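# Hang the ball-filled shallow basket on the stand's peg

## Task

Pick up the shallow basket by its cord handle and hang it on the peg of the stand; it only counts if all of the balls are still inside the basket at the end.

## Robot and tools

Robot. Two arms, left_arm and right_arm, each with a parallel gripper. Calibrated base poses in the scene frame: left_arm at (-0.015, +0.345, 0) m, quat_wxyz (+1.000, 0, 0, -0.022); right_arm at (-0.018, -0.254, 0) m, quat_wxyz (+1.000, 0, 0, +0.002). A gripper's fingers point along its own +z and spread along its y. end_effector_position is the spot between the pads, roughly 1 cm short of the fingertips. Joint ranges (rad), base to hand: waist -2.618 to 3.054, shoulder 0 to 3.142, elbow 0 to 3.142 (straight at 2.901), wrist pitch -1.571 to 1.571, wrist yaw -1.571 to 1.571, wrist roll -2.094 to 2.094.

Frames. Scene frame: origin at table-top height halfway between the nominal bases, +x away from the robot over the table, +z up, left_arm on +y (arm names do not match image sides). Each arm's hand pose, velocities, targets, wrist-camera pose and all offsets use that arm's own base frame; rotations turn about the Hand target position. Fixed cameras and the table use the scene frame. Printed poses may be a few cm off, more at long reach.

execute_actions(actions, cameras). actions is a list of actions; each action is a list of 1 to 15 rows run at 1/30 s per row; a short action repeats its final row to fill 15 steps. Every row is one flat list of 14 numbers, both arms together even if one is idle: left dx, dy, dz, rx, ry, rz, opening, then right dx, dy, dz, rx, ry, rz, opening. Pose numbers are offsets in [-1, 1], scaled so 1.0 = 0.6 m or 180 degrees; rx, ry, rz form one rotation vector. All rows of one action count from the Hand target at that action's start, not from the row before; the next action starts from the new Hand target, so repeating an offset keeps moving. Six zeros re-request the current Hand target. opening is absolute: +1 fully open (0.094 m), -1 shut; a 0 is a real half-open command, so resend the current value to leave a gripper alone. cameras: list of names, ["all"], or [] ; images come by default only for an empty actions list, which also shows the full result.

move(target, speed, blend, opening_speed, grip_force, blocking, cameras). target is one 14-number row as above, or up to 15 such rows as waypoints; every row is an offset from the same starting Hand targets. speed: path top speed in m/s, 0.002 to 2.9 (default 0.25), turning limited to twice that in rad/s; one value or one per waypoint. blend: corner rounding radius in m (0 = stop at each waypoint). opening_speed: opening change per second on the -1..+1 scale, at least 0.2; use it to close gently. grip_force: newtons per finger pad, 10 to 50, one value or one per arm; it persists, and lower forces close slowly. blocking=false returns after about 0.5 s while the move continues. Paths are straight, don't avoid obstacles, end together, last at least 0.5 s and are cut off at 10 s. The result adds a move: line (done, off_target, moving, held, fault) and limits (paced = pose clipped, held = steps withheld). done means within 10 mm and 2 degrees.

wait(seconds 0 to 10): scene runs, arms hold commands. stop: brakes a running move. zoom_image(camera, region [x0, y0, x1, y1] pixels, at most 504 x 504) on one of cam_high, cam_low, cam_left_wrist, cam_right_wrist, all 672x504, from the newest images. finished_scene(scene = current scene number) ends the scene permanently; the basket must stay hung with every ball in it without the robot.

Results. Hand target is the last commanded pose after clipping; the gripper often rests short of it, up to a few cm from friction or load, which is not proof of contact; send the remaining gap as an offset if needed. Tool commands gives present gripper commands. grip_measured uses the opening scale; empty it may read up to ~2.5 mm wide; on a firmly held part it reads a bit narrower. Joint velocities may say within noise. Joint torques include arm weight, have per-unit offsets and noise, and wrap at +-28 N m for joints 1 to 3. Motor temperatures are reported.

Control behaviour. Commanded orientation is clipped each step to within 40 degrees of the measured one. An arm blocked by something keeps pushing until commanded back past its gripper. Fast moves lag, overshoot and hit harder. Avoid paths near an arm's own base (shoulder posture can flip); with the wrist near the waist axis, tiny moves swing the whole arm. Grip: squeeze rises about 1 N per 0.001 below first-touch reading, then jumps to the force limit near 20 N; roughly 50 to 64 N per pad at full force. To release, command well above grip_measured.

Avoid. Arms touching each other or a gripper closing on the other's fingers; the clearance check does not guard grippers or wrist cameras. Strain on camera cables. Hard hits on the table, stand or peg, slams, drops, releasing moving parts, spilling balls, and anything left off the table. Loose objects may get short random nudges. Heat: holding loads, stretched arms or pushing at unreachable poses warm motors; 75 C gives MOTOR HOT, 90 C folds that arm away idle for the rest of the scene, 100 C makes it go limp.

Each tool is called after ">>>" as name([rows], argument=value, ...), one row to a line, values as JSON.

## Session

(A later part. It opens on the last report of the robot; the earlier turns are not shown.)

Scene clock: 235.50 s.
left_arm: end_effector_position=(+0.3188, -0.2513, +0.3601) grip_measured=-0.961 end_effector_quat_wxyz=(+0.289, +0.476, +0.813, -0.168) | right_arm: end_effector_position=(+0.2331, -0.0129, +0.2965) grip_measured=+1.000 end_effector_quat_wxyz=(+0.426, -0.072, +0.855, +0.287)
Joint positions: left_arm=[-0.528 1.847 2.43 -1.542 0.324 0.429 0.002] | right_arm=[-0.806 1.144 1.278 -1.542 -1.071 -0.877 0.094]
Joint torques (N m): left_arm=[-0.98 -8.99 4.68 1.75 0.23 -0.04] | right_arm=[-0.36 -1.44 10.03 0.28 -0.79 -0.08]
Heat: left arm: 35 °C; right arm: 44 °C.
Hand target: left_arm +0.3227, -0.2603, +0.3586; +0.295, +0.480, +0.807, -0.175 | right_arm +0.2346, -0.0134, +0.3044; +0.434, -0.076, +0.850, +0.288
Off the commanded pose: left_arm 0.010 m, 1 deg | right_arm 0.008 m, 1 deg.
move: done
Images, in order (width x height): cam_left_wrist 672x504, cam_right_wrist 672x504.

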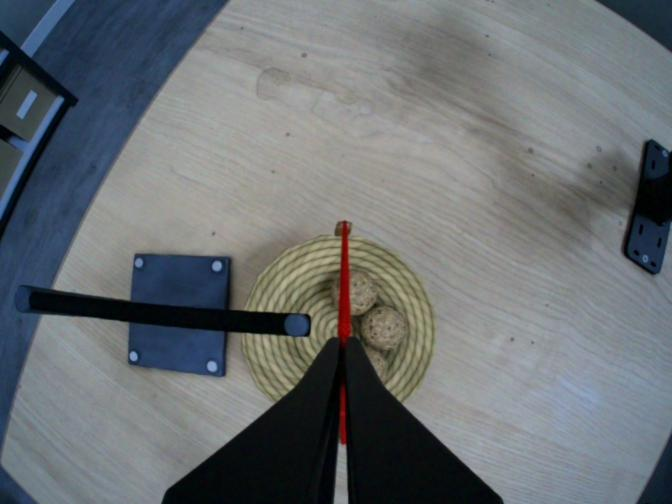

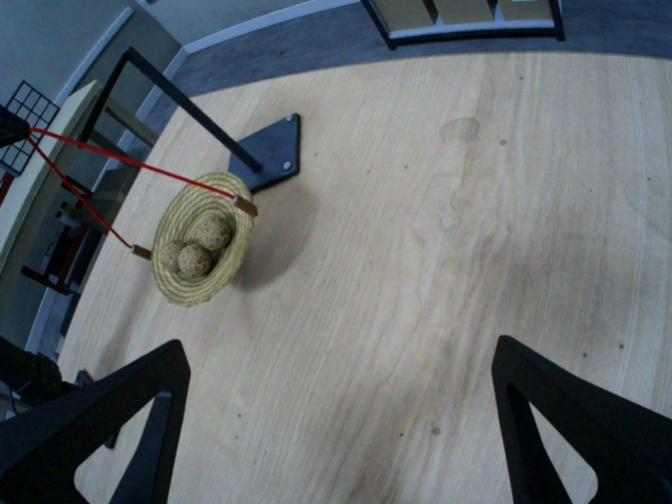

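>>> move([
  [0.006,-0.012,0.0,0,0,0,-1,0,0,0,0,0,0,1],
  [0.076,0.026,0.0,0,0,0,-1,0,0,0,0,0,0,1],
], speed=0.05, cameras=["all"])

>>> zoom_image(camera="cam_right_wrist", region=[0, 0, 320, 400])

>>> zoom_image(camera="cam_high", region=[200, 180, 420, 345])

Scene clock: 242.17 s.
left_arm: end_effector_position=(+0.3659, -0.2415, +0.3563) grip_measured=-0.961 end_effector_quat_wxyz=(+0.308, +0.471, +0.809, -0.168) | right_arm: end_effector_position=(+0.2331, -0.0129, +0.2965) grip_measured=+1.000 end_effector_quat_wxyz=(+0.426, -0.072, +0.855, +0.287)
Joint positions: left_arm=[-0.435 1.991 2.601 -1.555 0.374 0.497 0.002] | right_arm=[-0.806 1.144 1.278 -1.542 -1.071 -0.877 0.094]
Joint torques (N m): left_arm=[0.42 -9.5 7.73 1.35 0.35 0.06] | right_arm=[-0.39 -1.48 10.02 0.27 -0.79 -0.09]
Heat: left arm: 35 °C; right arm: 44 °C.
Hand target: left_arm +0.3683, -0.2447, +0.3585; +0.294, +0.480, +0.808, -0.175 | right_arm +0.2346, -0.0134, +0.3044; +0.434, -0.076, +0.850, +0.288
Off the commanded pose: left_arm 0.005 m, 2 deg | right_arm 0.008 m, 1 deg.
joint sent to its limit (left arm) — joint 4 (wrist pitch), lower limit. The joint targets still meet the commanded pose.
move: done

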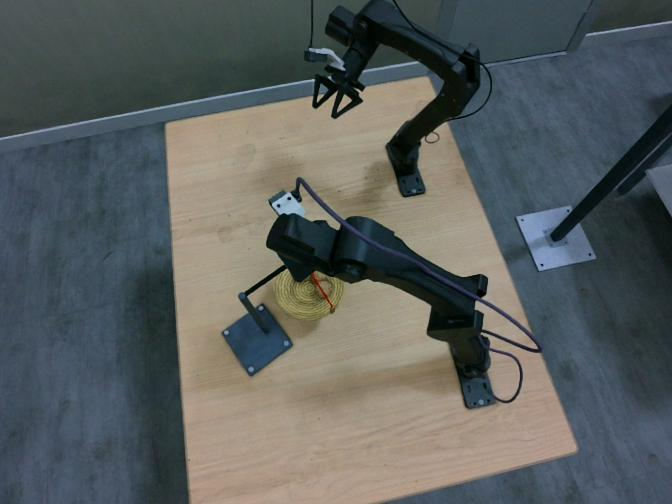

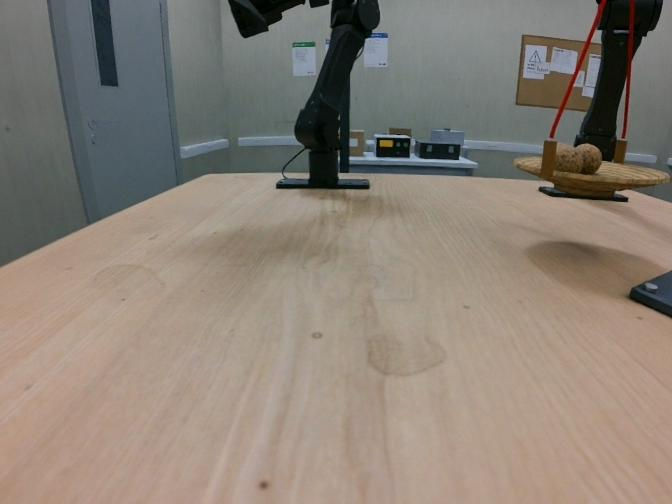

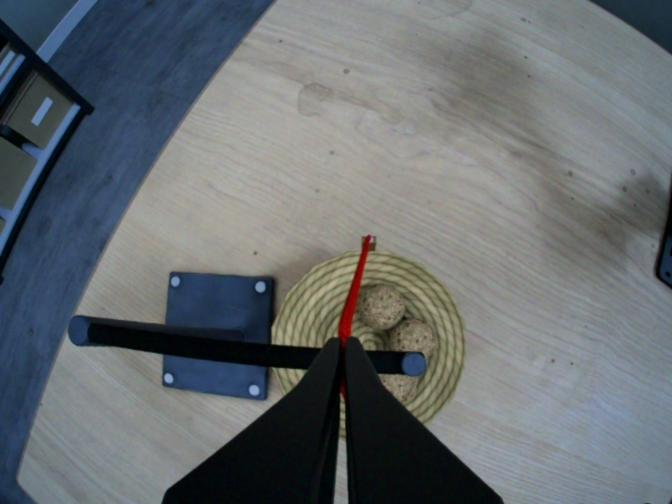

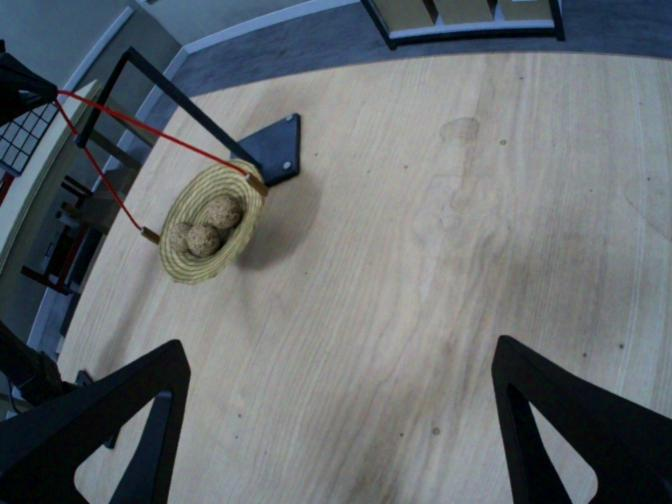

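Scaled by 1.260 from the camera's 672x504 image, which has a finer 960x720 frame.

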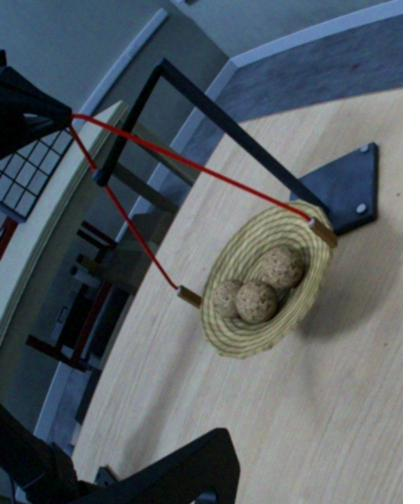

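Scaled by 2.291 from the camera's 672x504 image, which has a finer 960x720 frame.

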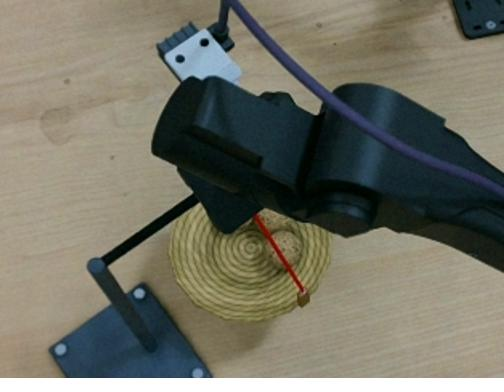

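>>> zoom_image(camera="cam_left_wrist", region=[250, 220, 490, 460])

>>> zoom_image(camera="cam_right_wrist", region=[30, 30, 150, 200])

Scaled by 2.100 from the camera's 672x504 image, which has a finer 960x720 frame.

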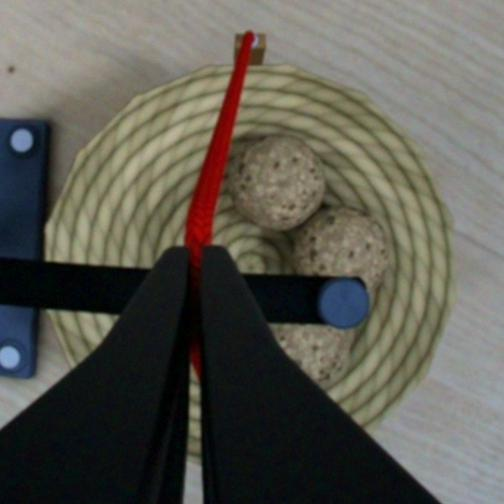

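Scaled by 2.965 from the camera's 672x504 image, which has a finer 960x720 frame.

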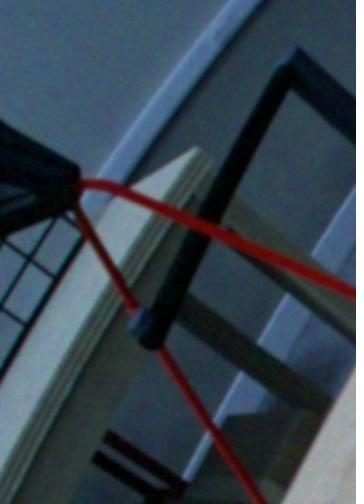

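>>> move(target=[0.0,0.0,-0.045,0,0,0,-1,0,0,0,0,0,0,1], speed=0.03, cameras=["all"])

>>> zoom_image(camera="cam_left_wrist", region=[250, 220, 490, 460])

>>> zoom_image(camera="cam_right_wrist", region=[30, 30, 150, 200])

Scene clock: 250.67 s.
left_arm: end_effector_position=(+0.3704, -0.2442, +0.3149) grip_measured=-0.962 end_effector_quat_wxyz=(+0.266, +0.476, +0.821, -0.171) | right_arm: end_effector_position=(+0.2331, -0.0129, +0.2965) grip_measured=+1.000 end_effector_quat_wxyz=(+0.426, -0.072, +0.855, +0.287)
Joint positions: left_arm=[-0.435 1.962 2.394 -1.47 0.377 0.512 0.002] | right_arm=[-0.806 1.144 1.278 -1.542 -1.071 -0.877 0.094]
Joint torques (N m): left_arm=[0.35 -15.71 4.85 1.64 0.33 0.09] | right_arm=[-0.4 -1.47 10.02 0.27 -0.78 -0.08]
Heat: left arm: 34 °C; right arm: 44 °C.
Hand target: left_arm +0.3682, -0.2447, +0.3315; +0.294, +0.480, +0.807, -0.175 | right_arm +0.2346, -0.0134, +0.3044; +0.434, -0.076, +0.850, +0.288
Off the commanded pose: left_arm 0.017 m, 4 deg | right_arm 0.008 m, 1 deg.
move: off_target (left_arm)

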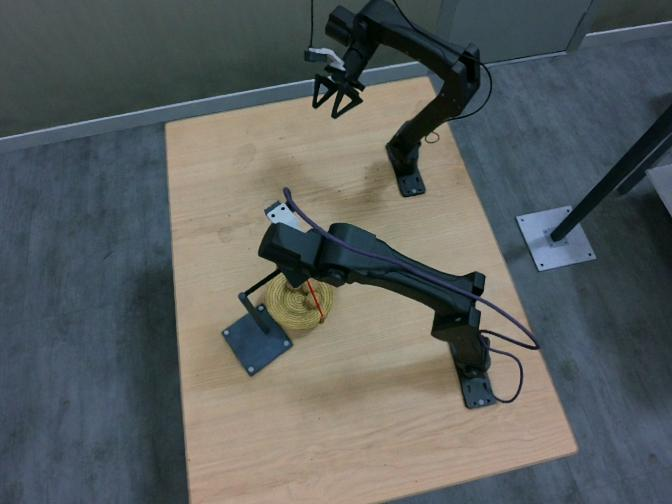

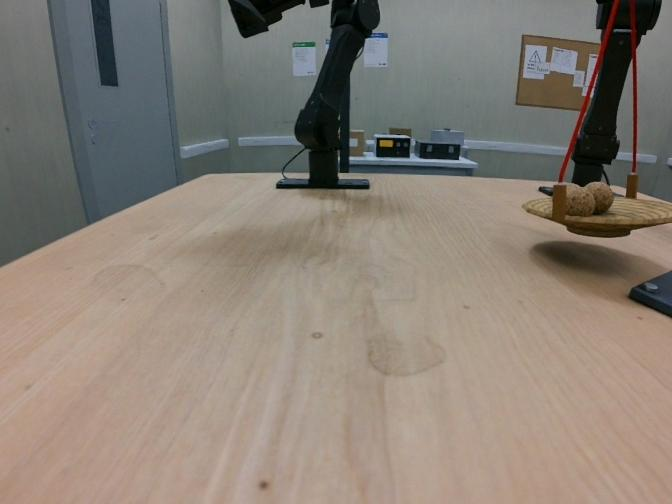

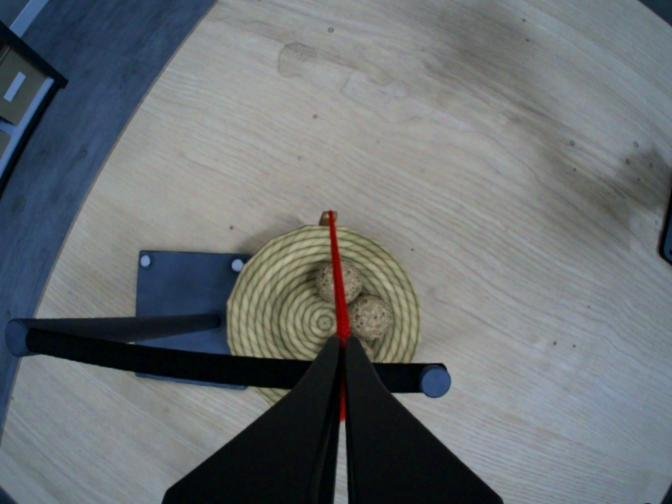

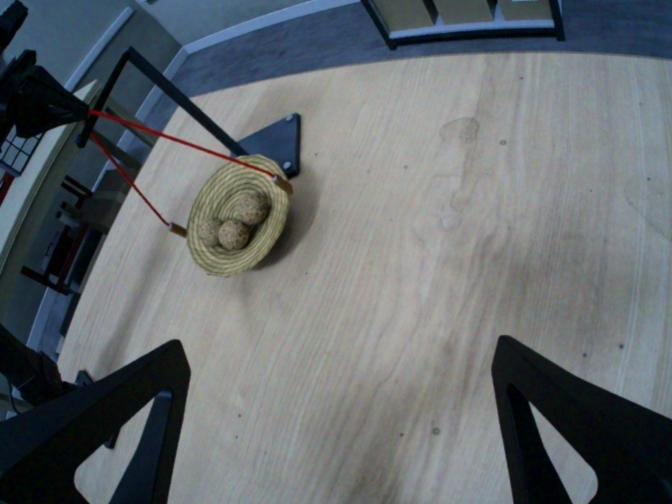

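Scaled by 2.100 from the camera's 672x504 image, which has a finer 960x720 frame.

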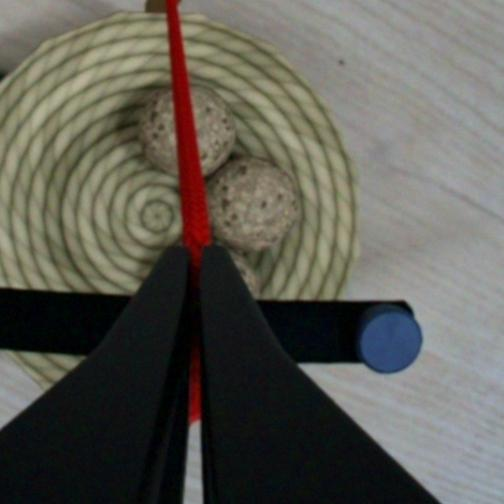

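Scaled by 2.965 from the camera's 672x504 image, which has a finer 960x720 frame.

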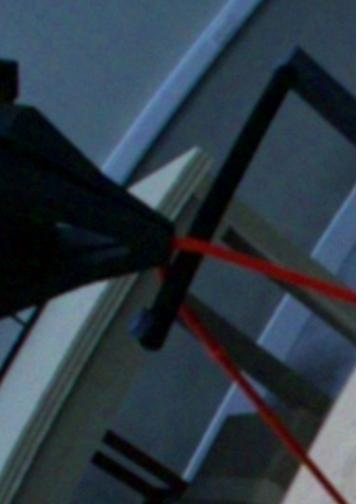

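>>> move(target=[-0.006,0.014,0.012,0,0,0,-1,0,0,0,0,0,0,1], speed=0.03, cameras=["cam_left_wrist","cam_right_wrist"])

>>> zoom_image(camera="cam_left_wrist", region=[250, 220, 490, 460])

>>> zoom_image(camera="cam_right_wrist", region=[50, 70, 150, 180])

Scene clock: 255.50 s.
left_arm: end_effector_position=(+0.3729, -0.2401, +0.3153) grip_measured=-0.962 end_effector_quat_wxyz=(+0.268, +0.477, +0.820, -0.170) | right_arm: end_effector_position=(+0.2331, -0.0129, +0.2965) grip_measured=+1.000 end_effector_quat_wxyz=(+0.426, -0.072, +0.855, +0.287)
Joint positions: left_arm=[-0.421 1.962 2.394 -1.47 0.384 0.527 0.002] | right_arm=[-0.806 1.144 1.278 -1.542 -1.071 -0.877 0.094]
Joint torques (N m): left_arm=[0.77 -16.21 6.87 1.23 0.35 0.11] | right_arm=[-0.38 -1.46 10.04 0.27 -0.79 -0.08]
Heat: left arm: 34 °C; right arm: 44 °C.
Hand target: left_arm +0.3646, -0.2363, +0.3387; +0.294, +0.480, +0.807, -0.175 | right_arm +0.2346, -0.0134, +0.3044; +0.434, -0.076, +0.850, +0.288
Off the commanded pose: left_arm 0.025 m, 3 deg | right_arm 0.008 m, 1 deg.
move: off_target (left_arm)
Images, in order (width x height): cam_left_wrist 672x504, cam_right_wrist 672x504.

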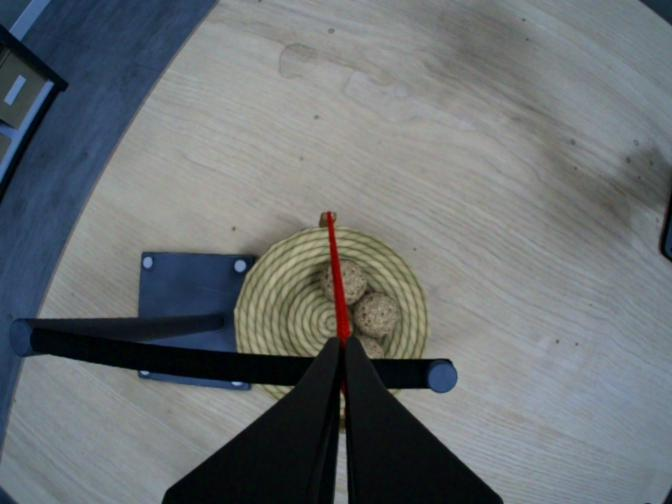

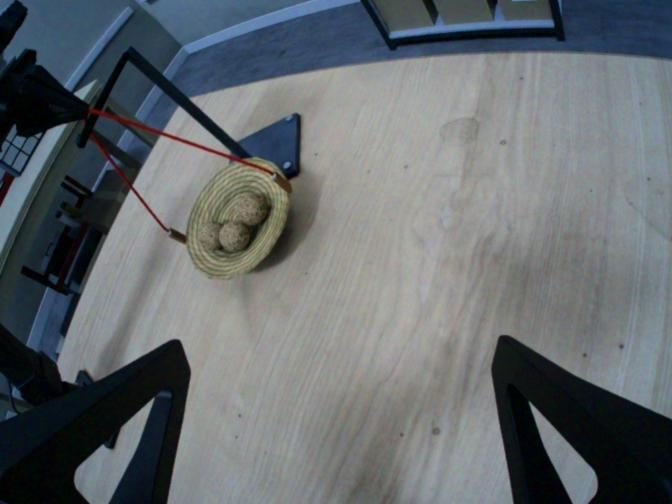

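Scaled by 2.100 from the camera's 672x504 image, which has a finer 960x720 frame.

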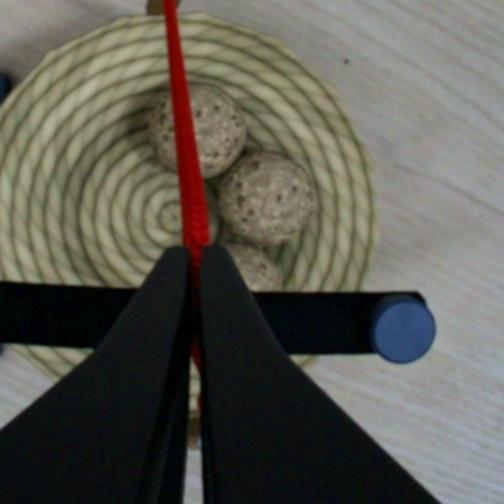

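Scaled by 4.582 from the camera's 672x504 image, which has a finer 960x720 frame.

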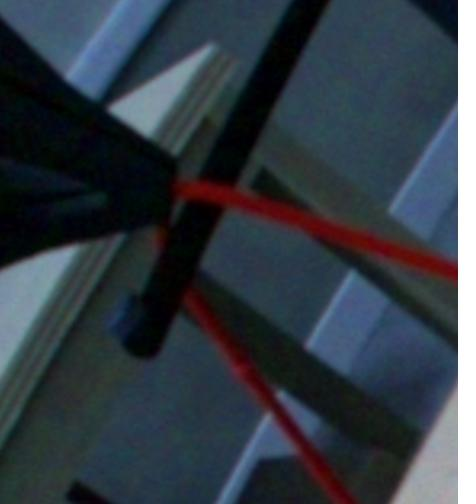

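>>> move([
  [0.001,-0.003,0.035,0,0,0,-1,0,0,0,0,0,0,1],
  [0.001,-0.003,-0.012,0,0,0,-1,0,0,0,0,0,0,1],
], speed=0.03, cameras=["cam_left_wrist","cam_right_wrist"])

>>> zoom_image(camera="cam_left_wrist", region=[250, 220, 490, 460])

>>> zoom_image(camera="cam_right_wrist", region=[50, 70, 150, 180])

Scene clock: 264.53 s.
left_arm: end_effector_position=(+0.3685, -0.2385, +0.3131) grip_measured=-0.962 end_effector_quat_wxyz=(+0.264, +0.477, +0.821, -0.172) | right_arm: end_effector_position=(+0.2331, -0.0129, +0.2965) grip_measured=+1.000 end_effector_quat_wxyz=(+0.426, -0.072, +0.855, +0.287)
Joint positions: left_arm=[-0.421 1.937 2.35 -1.458 0.386 0.526 0.002] | right_arm=[-0.806 1.144 1.278 -1.542 -1.071 -0.877 0.094]
Joint torques (N m): left_arm=[0.4 -15.94 5.07 1.58 0.32 0.09] | right_arm=[-0.4 -1.44 10.02 0.28 -0.79 -0.09]
Motor temperatures (°C): left_arm=[25 36 34 32 26 22 26] | right_arm=[25 26 45 28 29 25 25]
Heat: left arm: 36 °C; right arm: 45 °C.
Hand target: left_arm +0.3652, -0.2381, +0.3315; +0.294, +0.480, +0.807, -0.175 | right_arm +0.2346, -0.0134, +0.3044; +0.434, -0.076, +0.850, +0.288
Off the commanded pose: left_arm 0.019 m, 4 deg | right_arm 0.008 m, 1 deg.
move: off_target (left_arm)
Images, in order (width x height): cam_left_wrist 672x504, cam_right_wrist 672x504.

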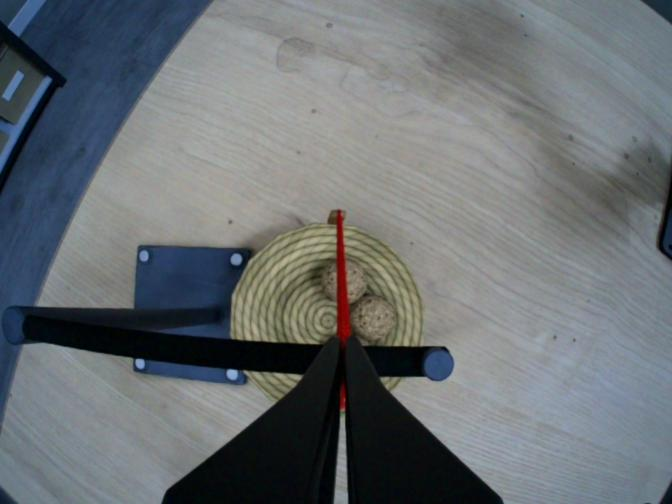

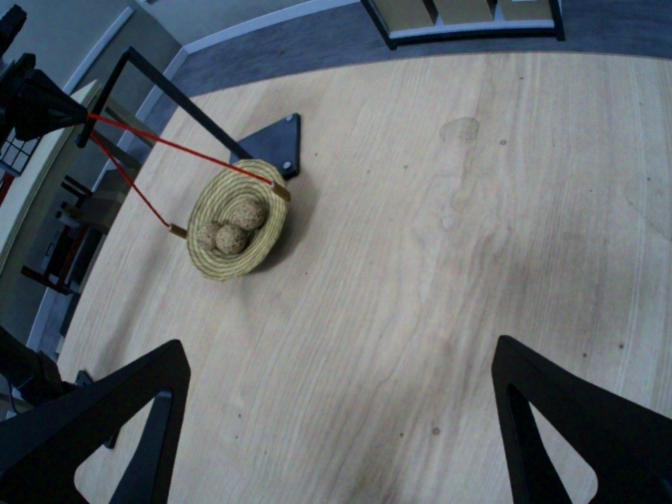

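Scaled by 2.100 from the camera's 672x504 image, which has a finer 960x720 frame.

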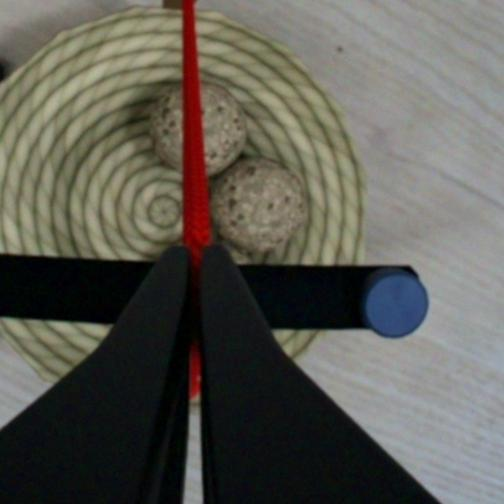

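Scaled by 4.582 from the camera's 672x504 image, which has a finer 960x720 frame.

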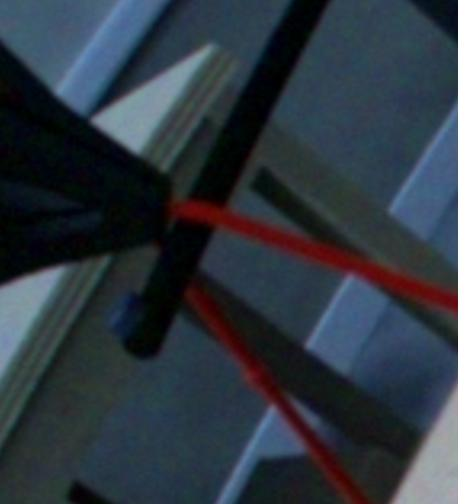

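>>> move(target=[0,0,0,0,0,0,-0.5,0,0,0,0,0,0,1], opening_speed=0.2, cameras=["all"])

>>> zoom_image(camera="cam_left_wrist", region=[250, 220, 490, 460])

>>> zoom_image(camera="cam_right_wrist", region=[50, 70, 350, 300])

Scene clock: 269.80 s.
left_arm: end_effector_position=(+0.3704, -0.2394, +0.3189) grip_measured=-0.502 end_effector_quat_wxyz=(+0.277, +0.477, +0.816, -0.171) | right_arm: end_effector_position=(+0.2331, -0.0129, +0.2965) grip_measured=+1.000 end_effector_quat_wxyz=(+0.426, -0.072, +0.855, +0.287)
Joint positions: left_arm=[-0.421 1.928 2.35 -1.439 0.387 0.526 0.023] | right_arm=[-0.806 1.144 1.278 -1.542 -1.071 -0.877 0.094]
Joint torques (N m): left_arm=[0.4 -14.95 5.05 1.44 0.32 0.08] | right_arm=[-0.4 -1.46 10.03 0.27 -0.79 -0.08]
Heat: left arm: 36 °C; right arm: 45 °C.
Hand target: left_arm +0.3652, -0.2381, +0.3315; +0.294, +0.480, +0.807, -0.175 | right_arm +0.2346, -0.0134, +0.3044; +0.434, -0.076, +0.850, +0.288
Off the commanded pose: left_arm 0.014 m, 2 deg | right_arm 0.008 m, 1 deg.
move: off_target (left_arm)

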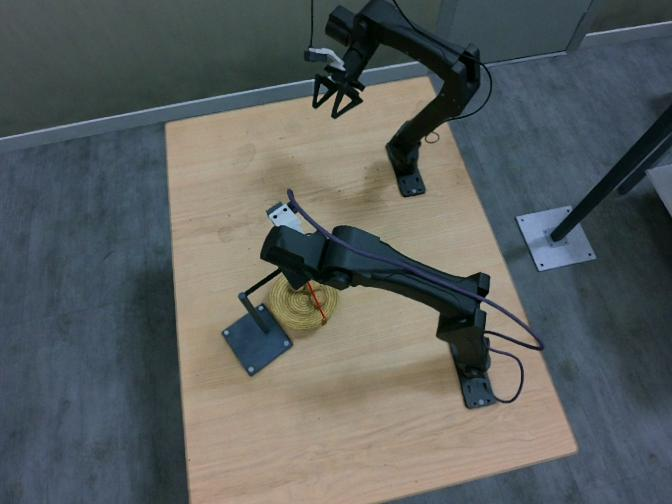

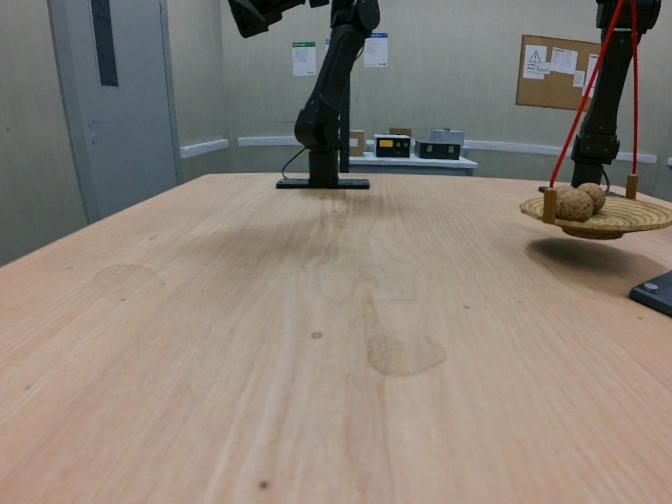

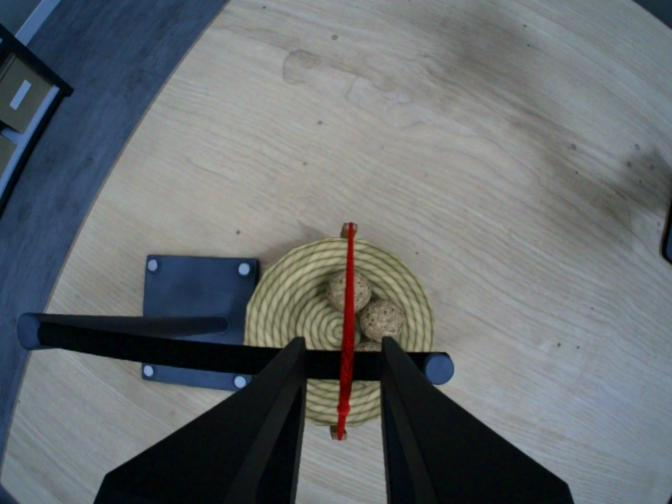

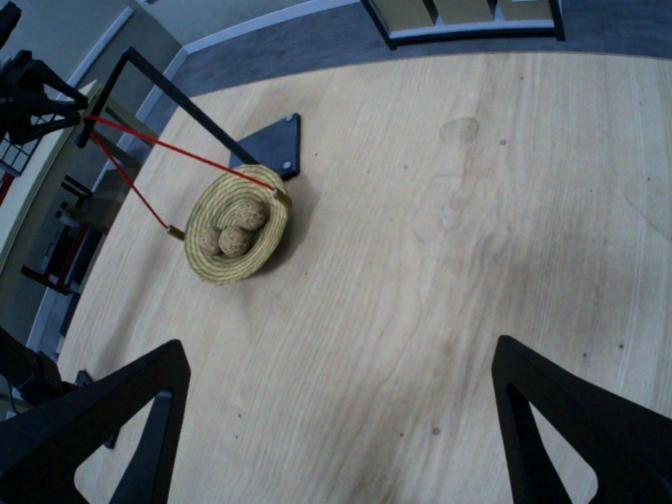

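Scaled by 2.100 from the camera's 672x504 image, which has a finer 960x720 frame.

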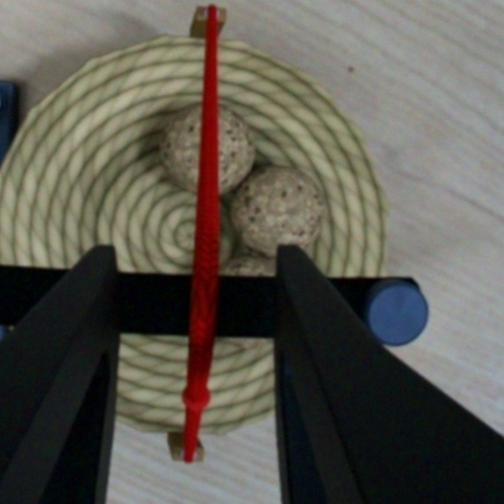

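Scaled by 1.680 from the camera's 672x504 image, which has a finer 960x720 frame.

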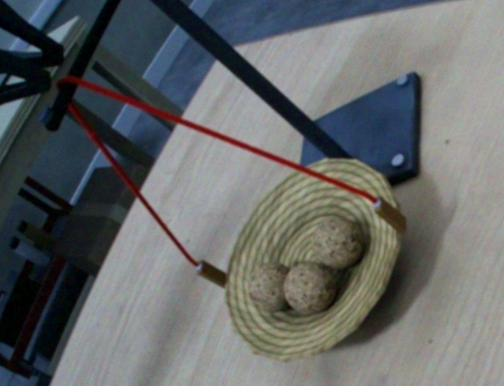

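>>> move(target=[-0.06,0.105,0.145,0,0,0,-0.5,0,0,0,0,0,0,1], speed=0.06, cameras=["all"])

>>> zoom_image(camera="cam_right_wrist", region=[50, 20, 350, 320])

Scene clock: 274.40 s.
left_arm: end_effector_position=(+0.3406, -0.1782, +0.4116) grip_measured=-0.502 end_effector_quat_wxyz=(+0.381, +0.447, +0.792, -0.168) | right_arm: end_effector_position=(+0.2331, -0.0129, +0.2965) grip_measured=+1.000 end_effector_quat_wxyz=(+0.426, -0.072, +0.855, +0.287)
Joint positions: left_arm=[-0.263 1.77 2.471 -1.533 0.487 0.573 0.023] | right_arm=[-0.806 1.144 1.278 -1.542 -1.071 -0.877 0.094]
Joint torques (N m): left_arm=[0.66 -10.54 5.44 1.26 0.33 0.07] | right_arm=[-0.42 -1.46 10 0.28 -0.79 -0.08]
Heat: left arm: 36 °C; right arm: 45 °C.
Hand target: left_arm +0.3292, -0.1751, +0.4186; +0.295, +0.480, +0.808, -0.175 | right_arm +0.2346, -0.0134, +0.3044; +0.434, -0.076, +0.850, +0.288
Off the commanded pose: left_arm 0.014 m, 11 deg | right_arm 0.008 m, 1 deg.
joint sent to its limit (left arm) — joint 4 (wrist pitch), lower limit. The joint targets are off in orientation, not in position.
move: off_target (left_arm)

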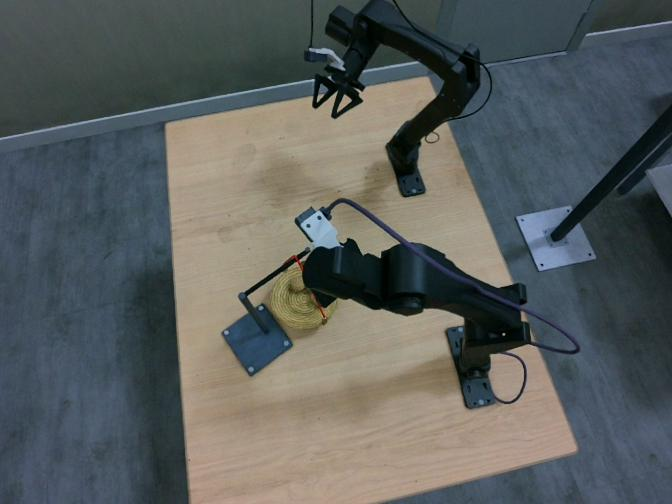

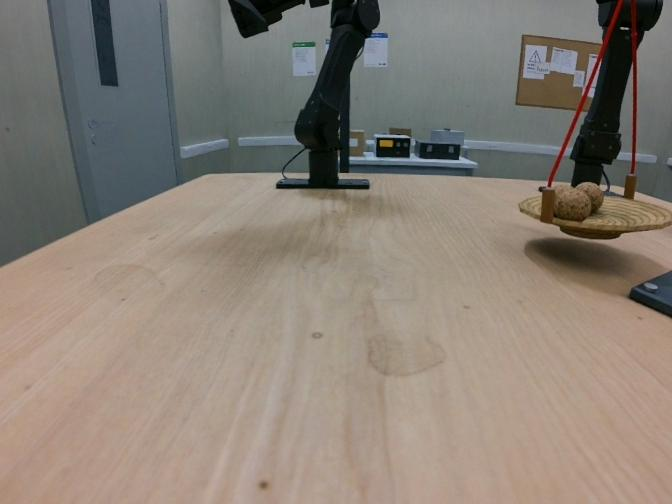

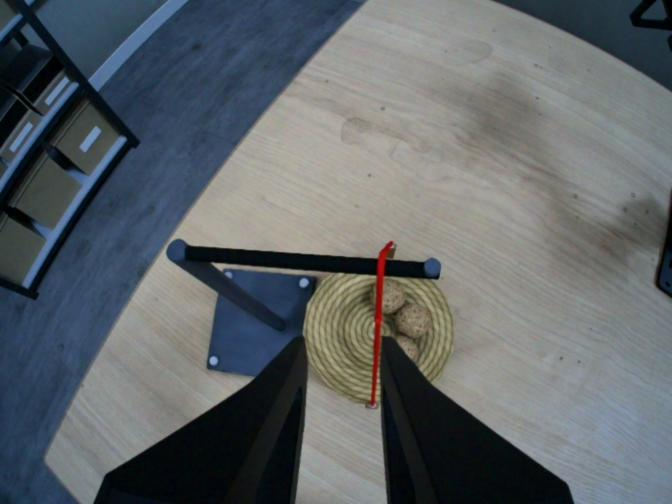

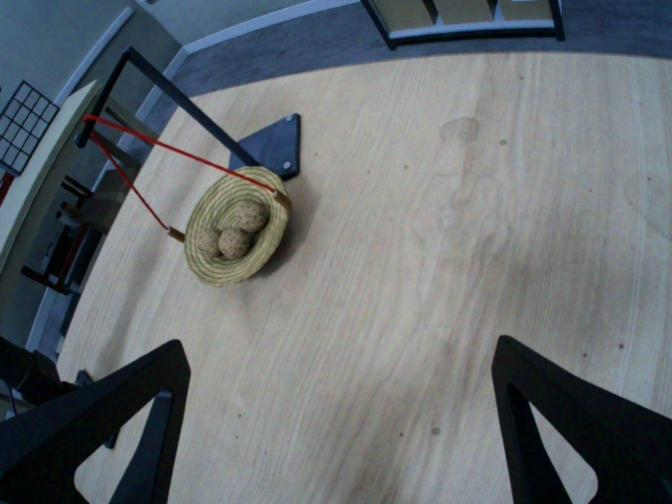

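Scaled by 1.680 from the camera's 672x504 image, which has a finer 960x720 frame.

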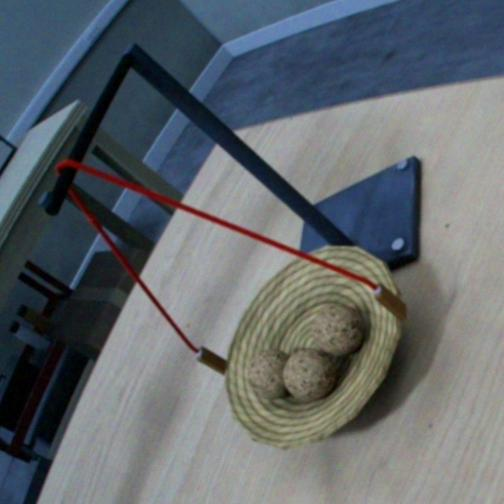

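>>> finished_scene(scene=2)

The scene is finished: the task was done.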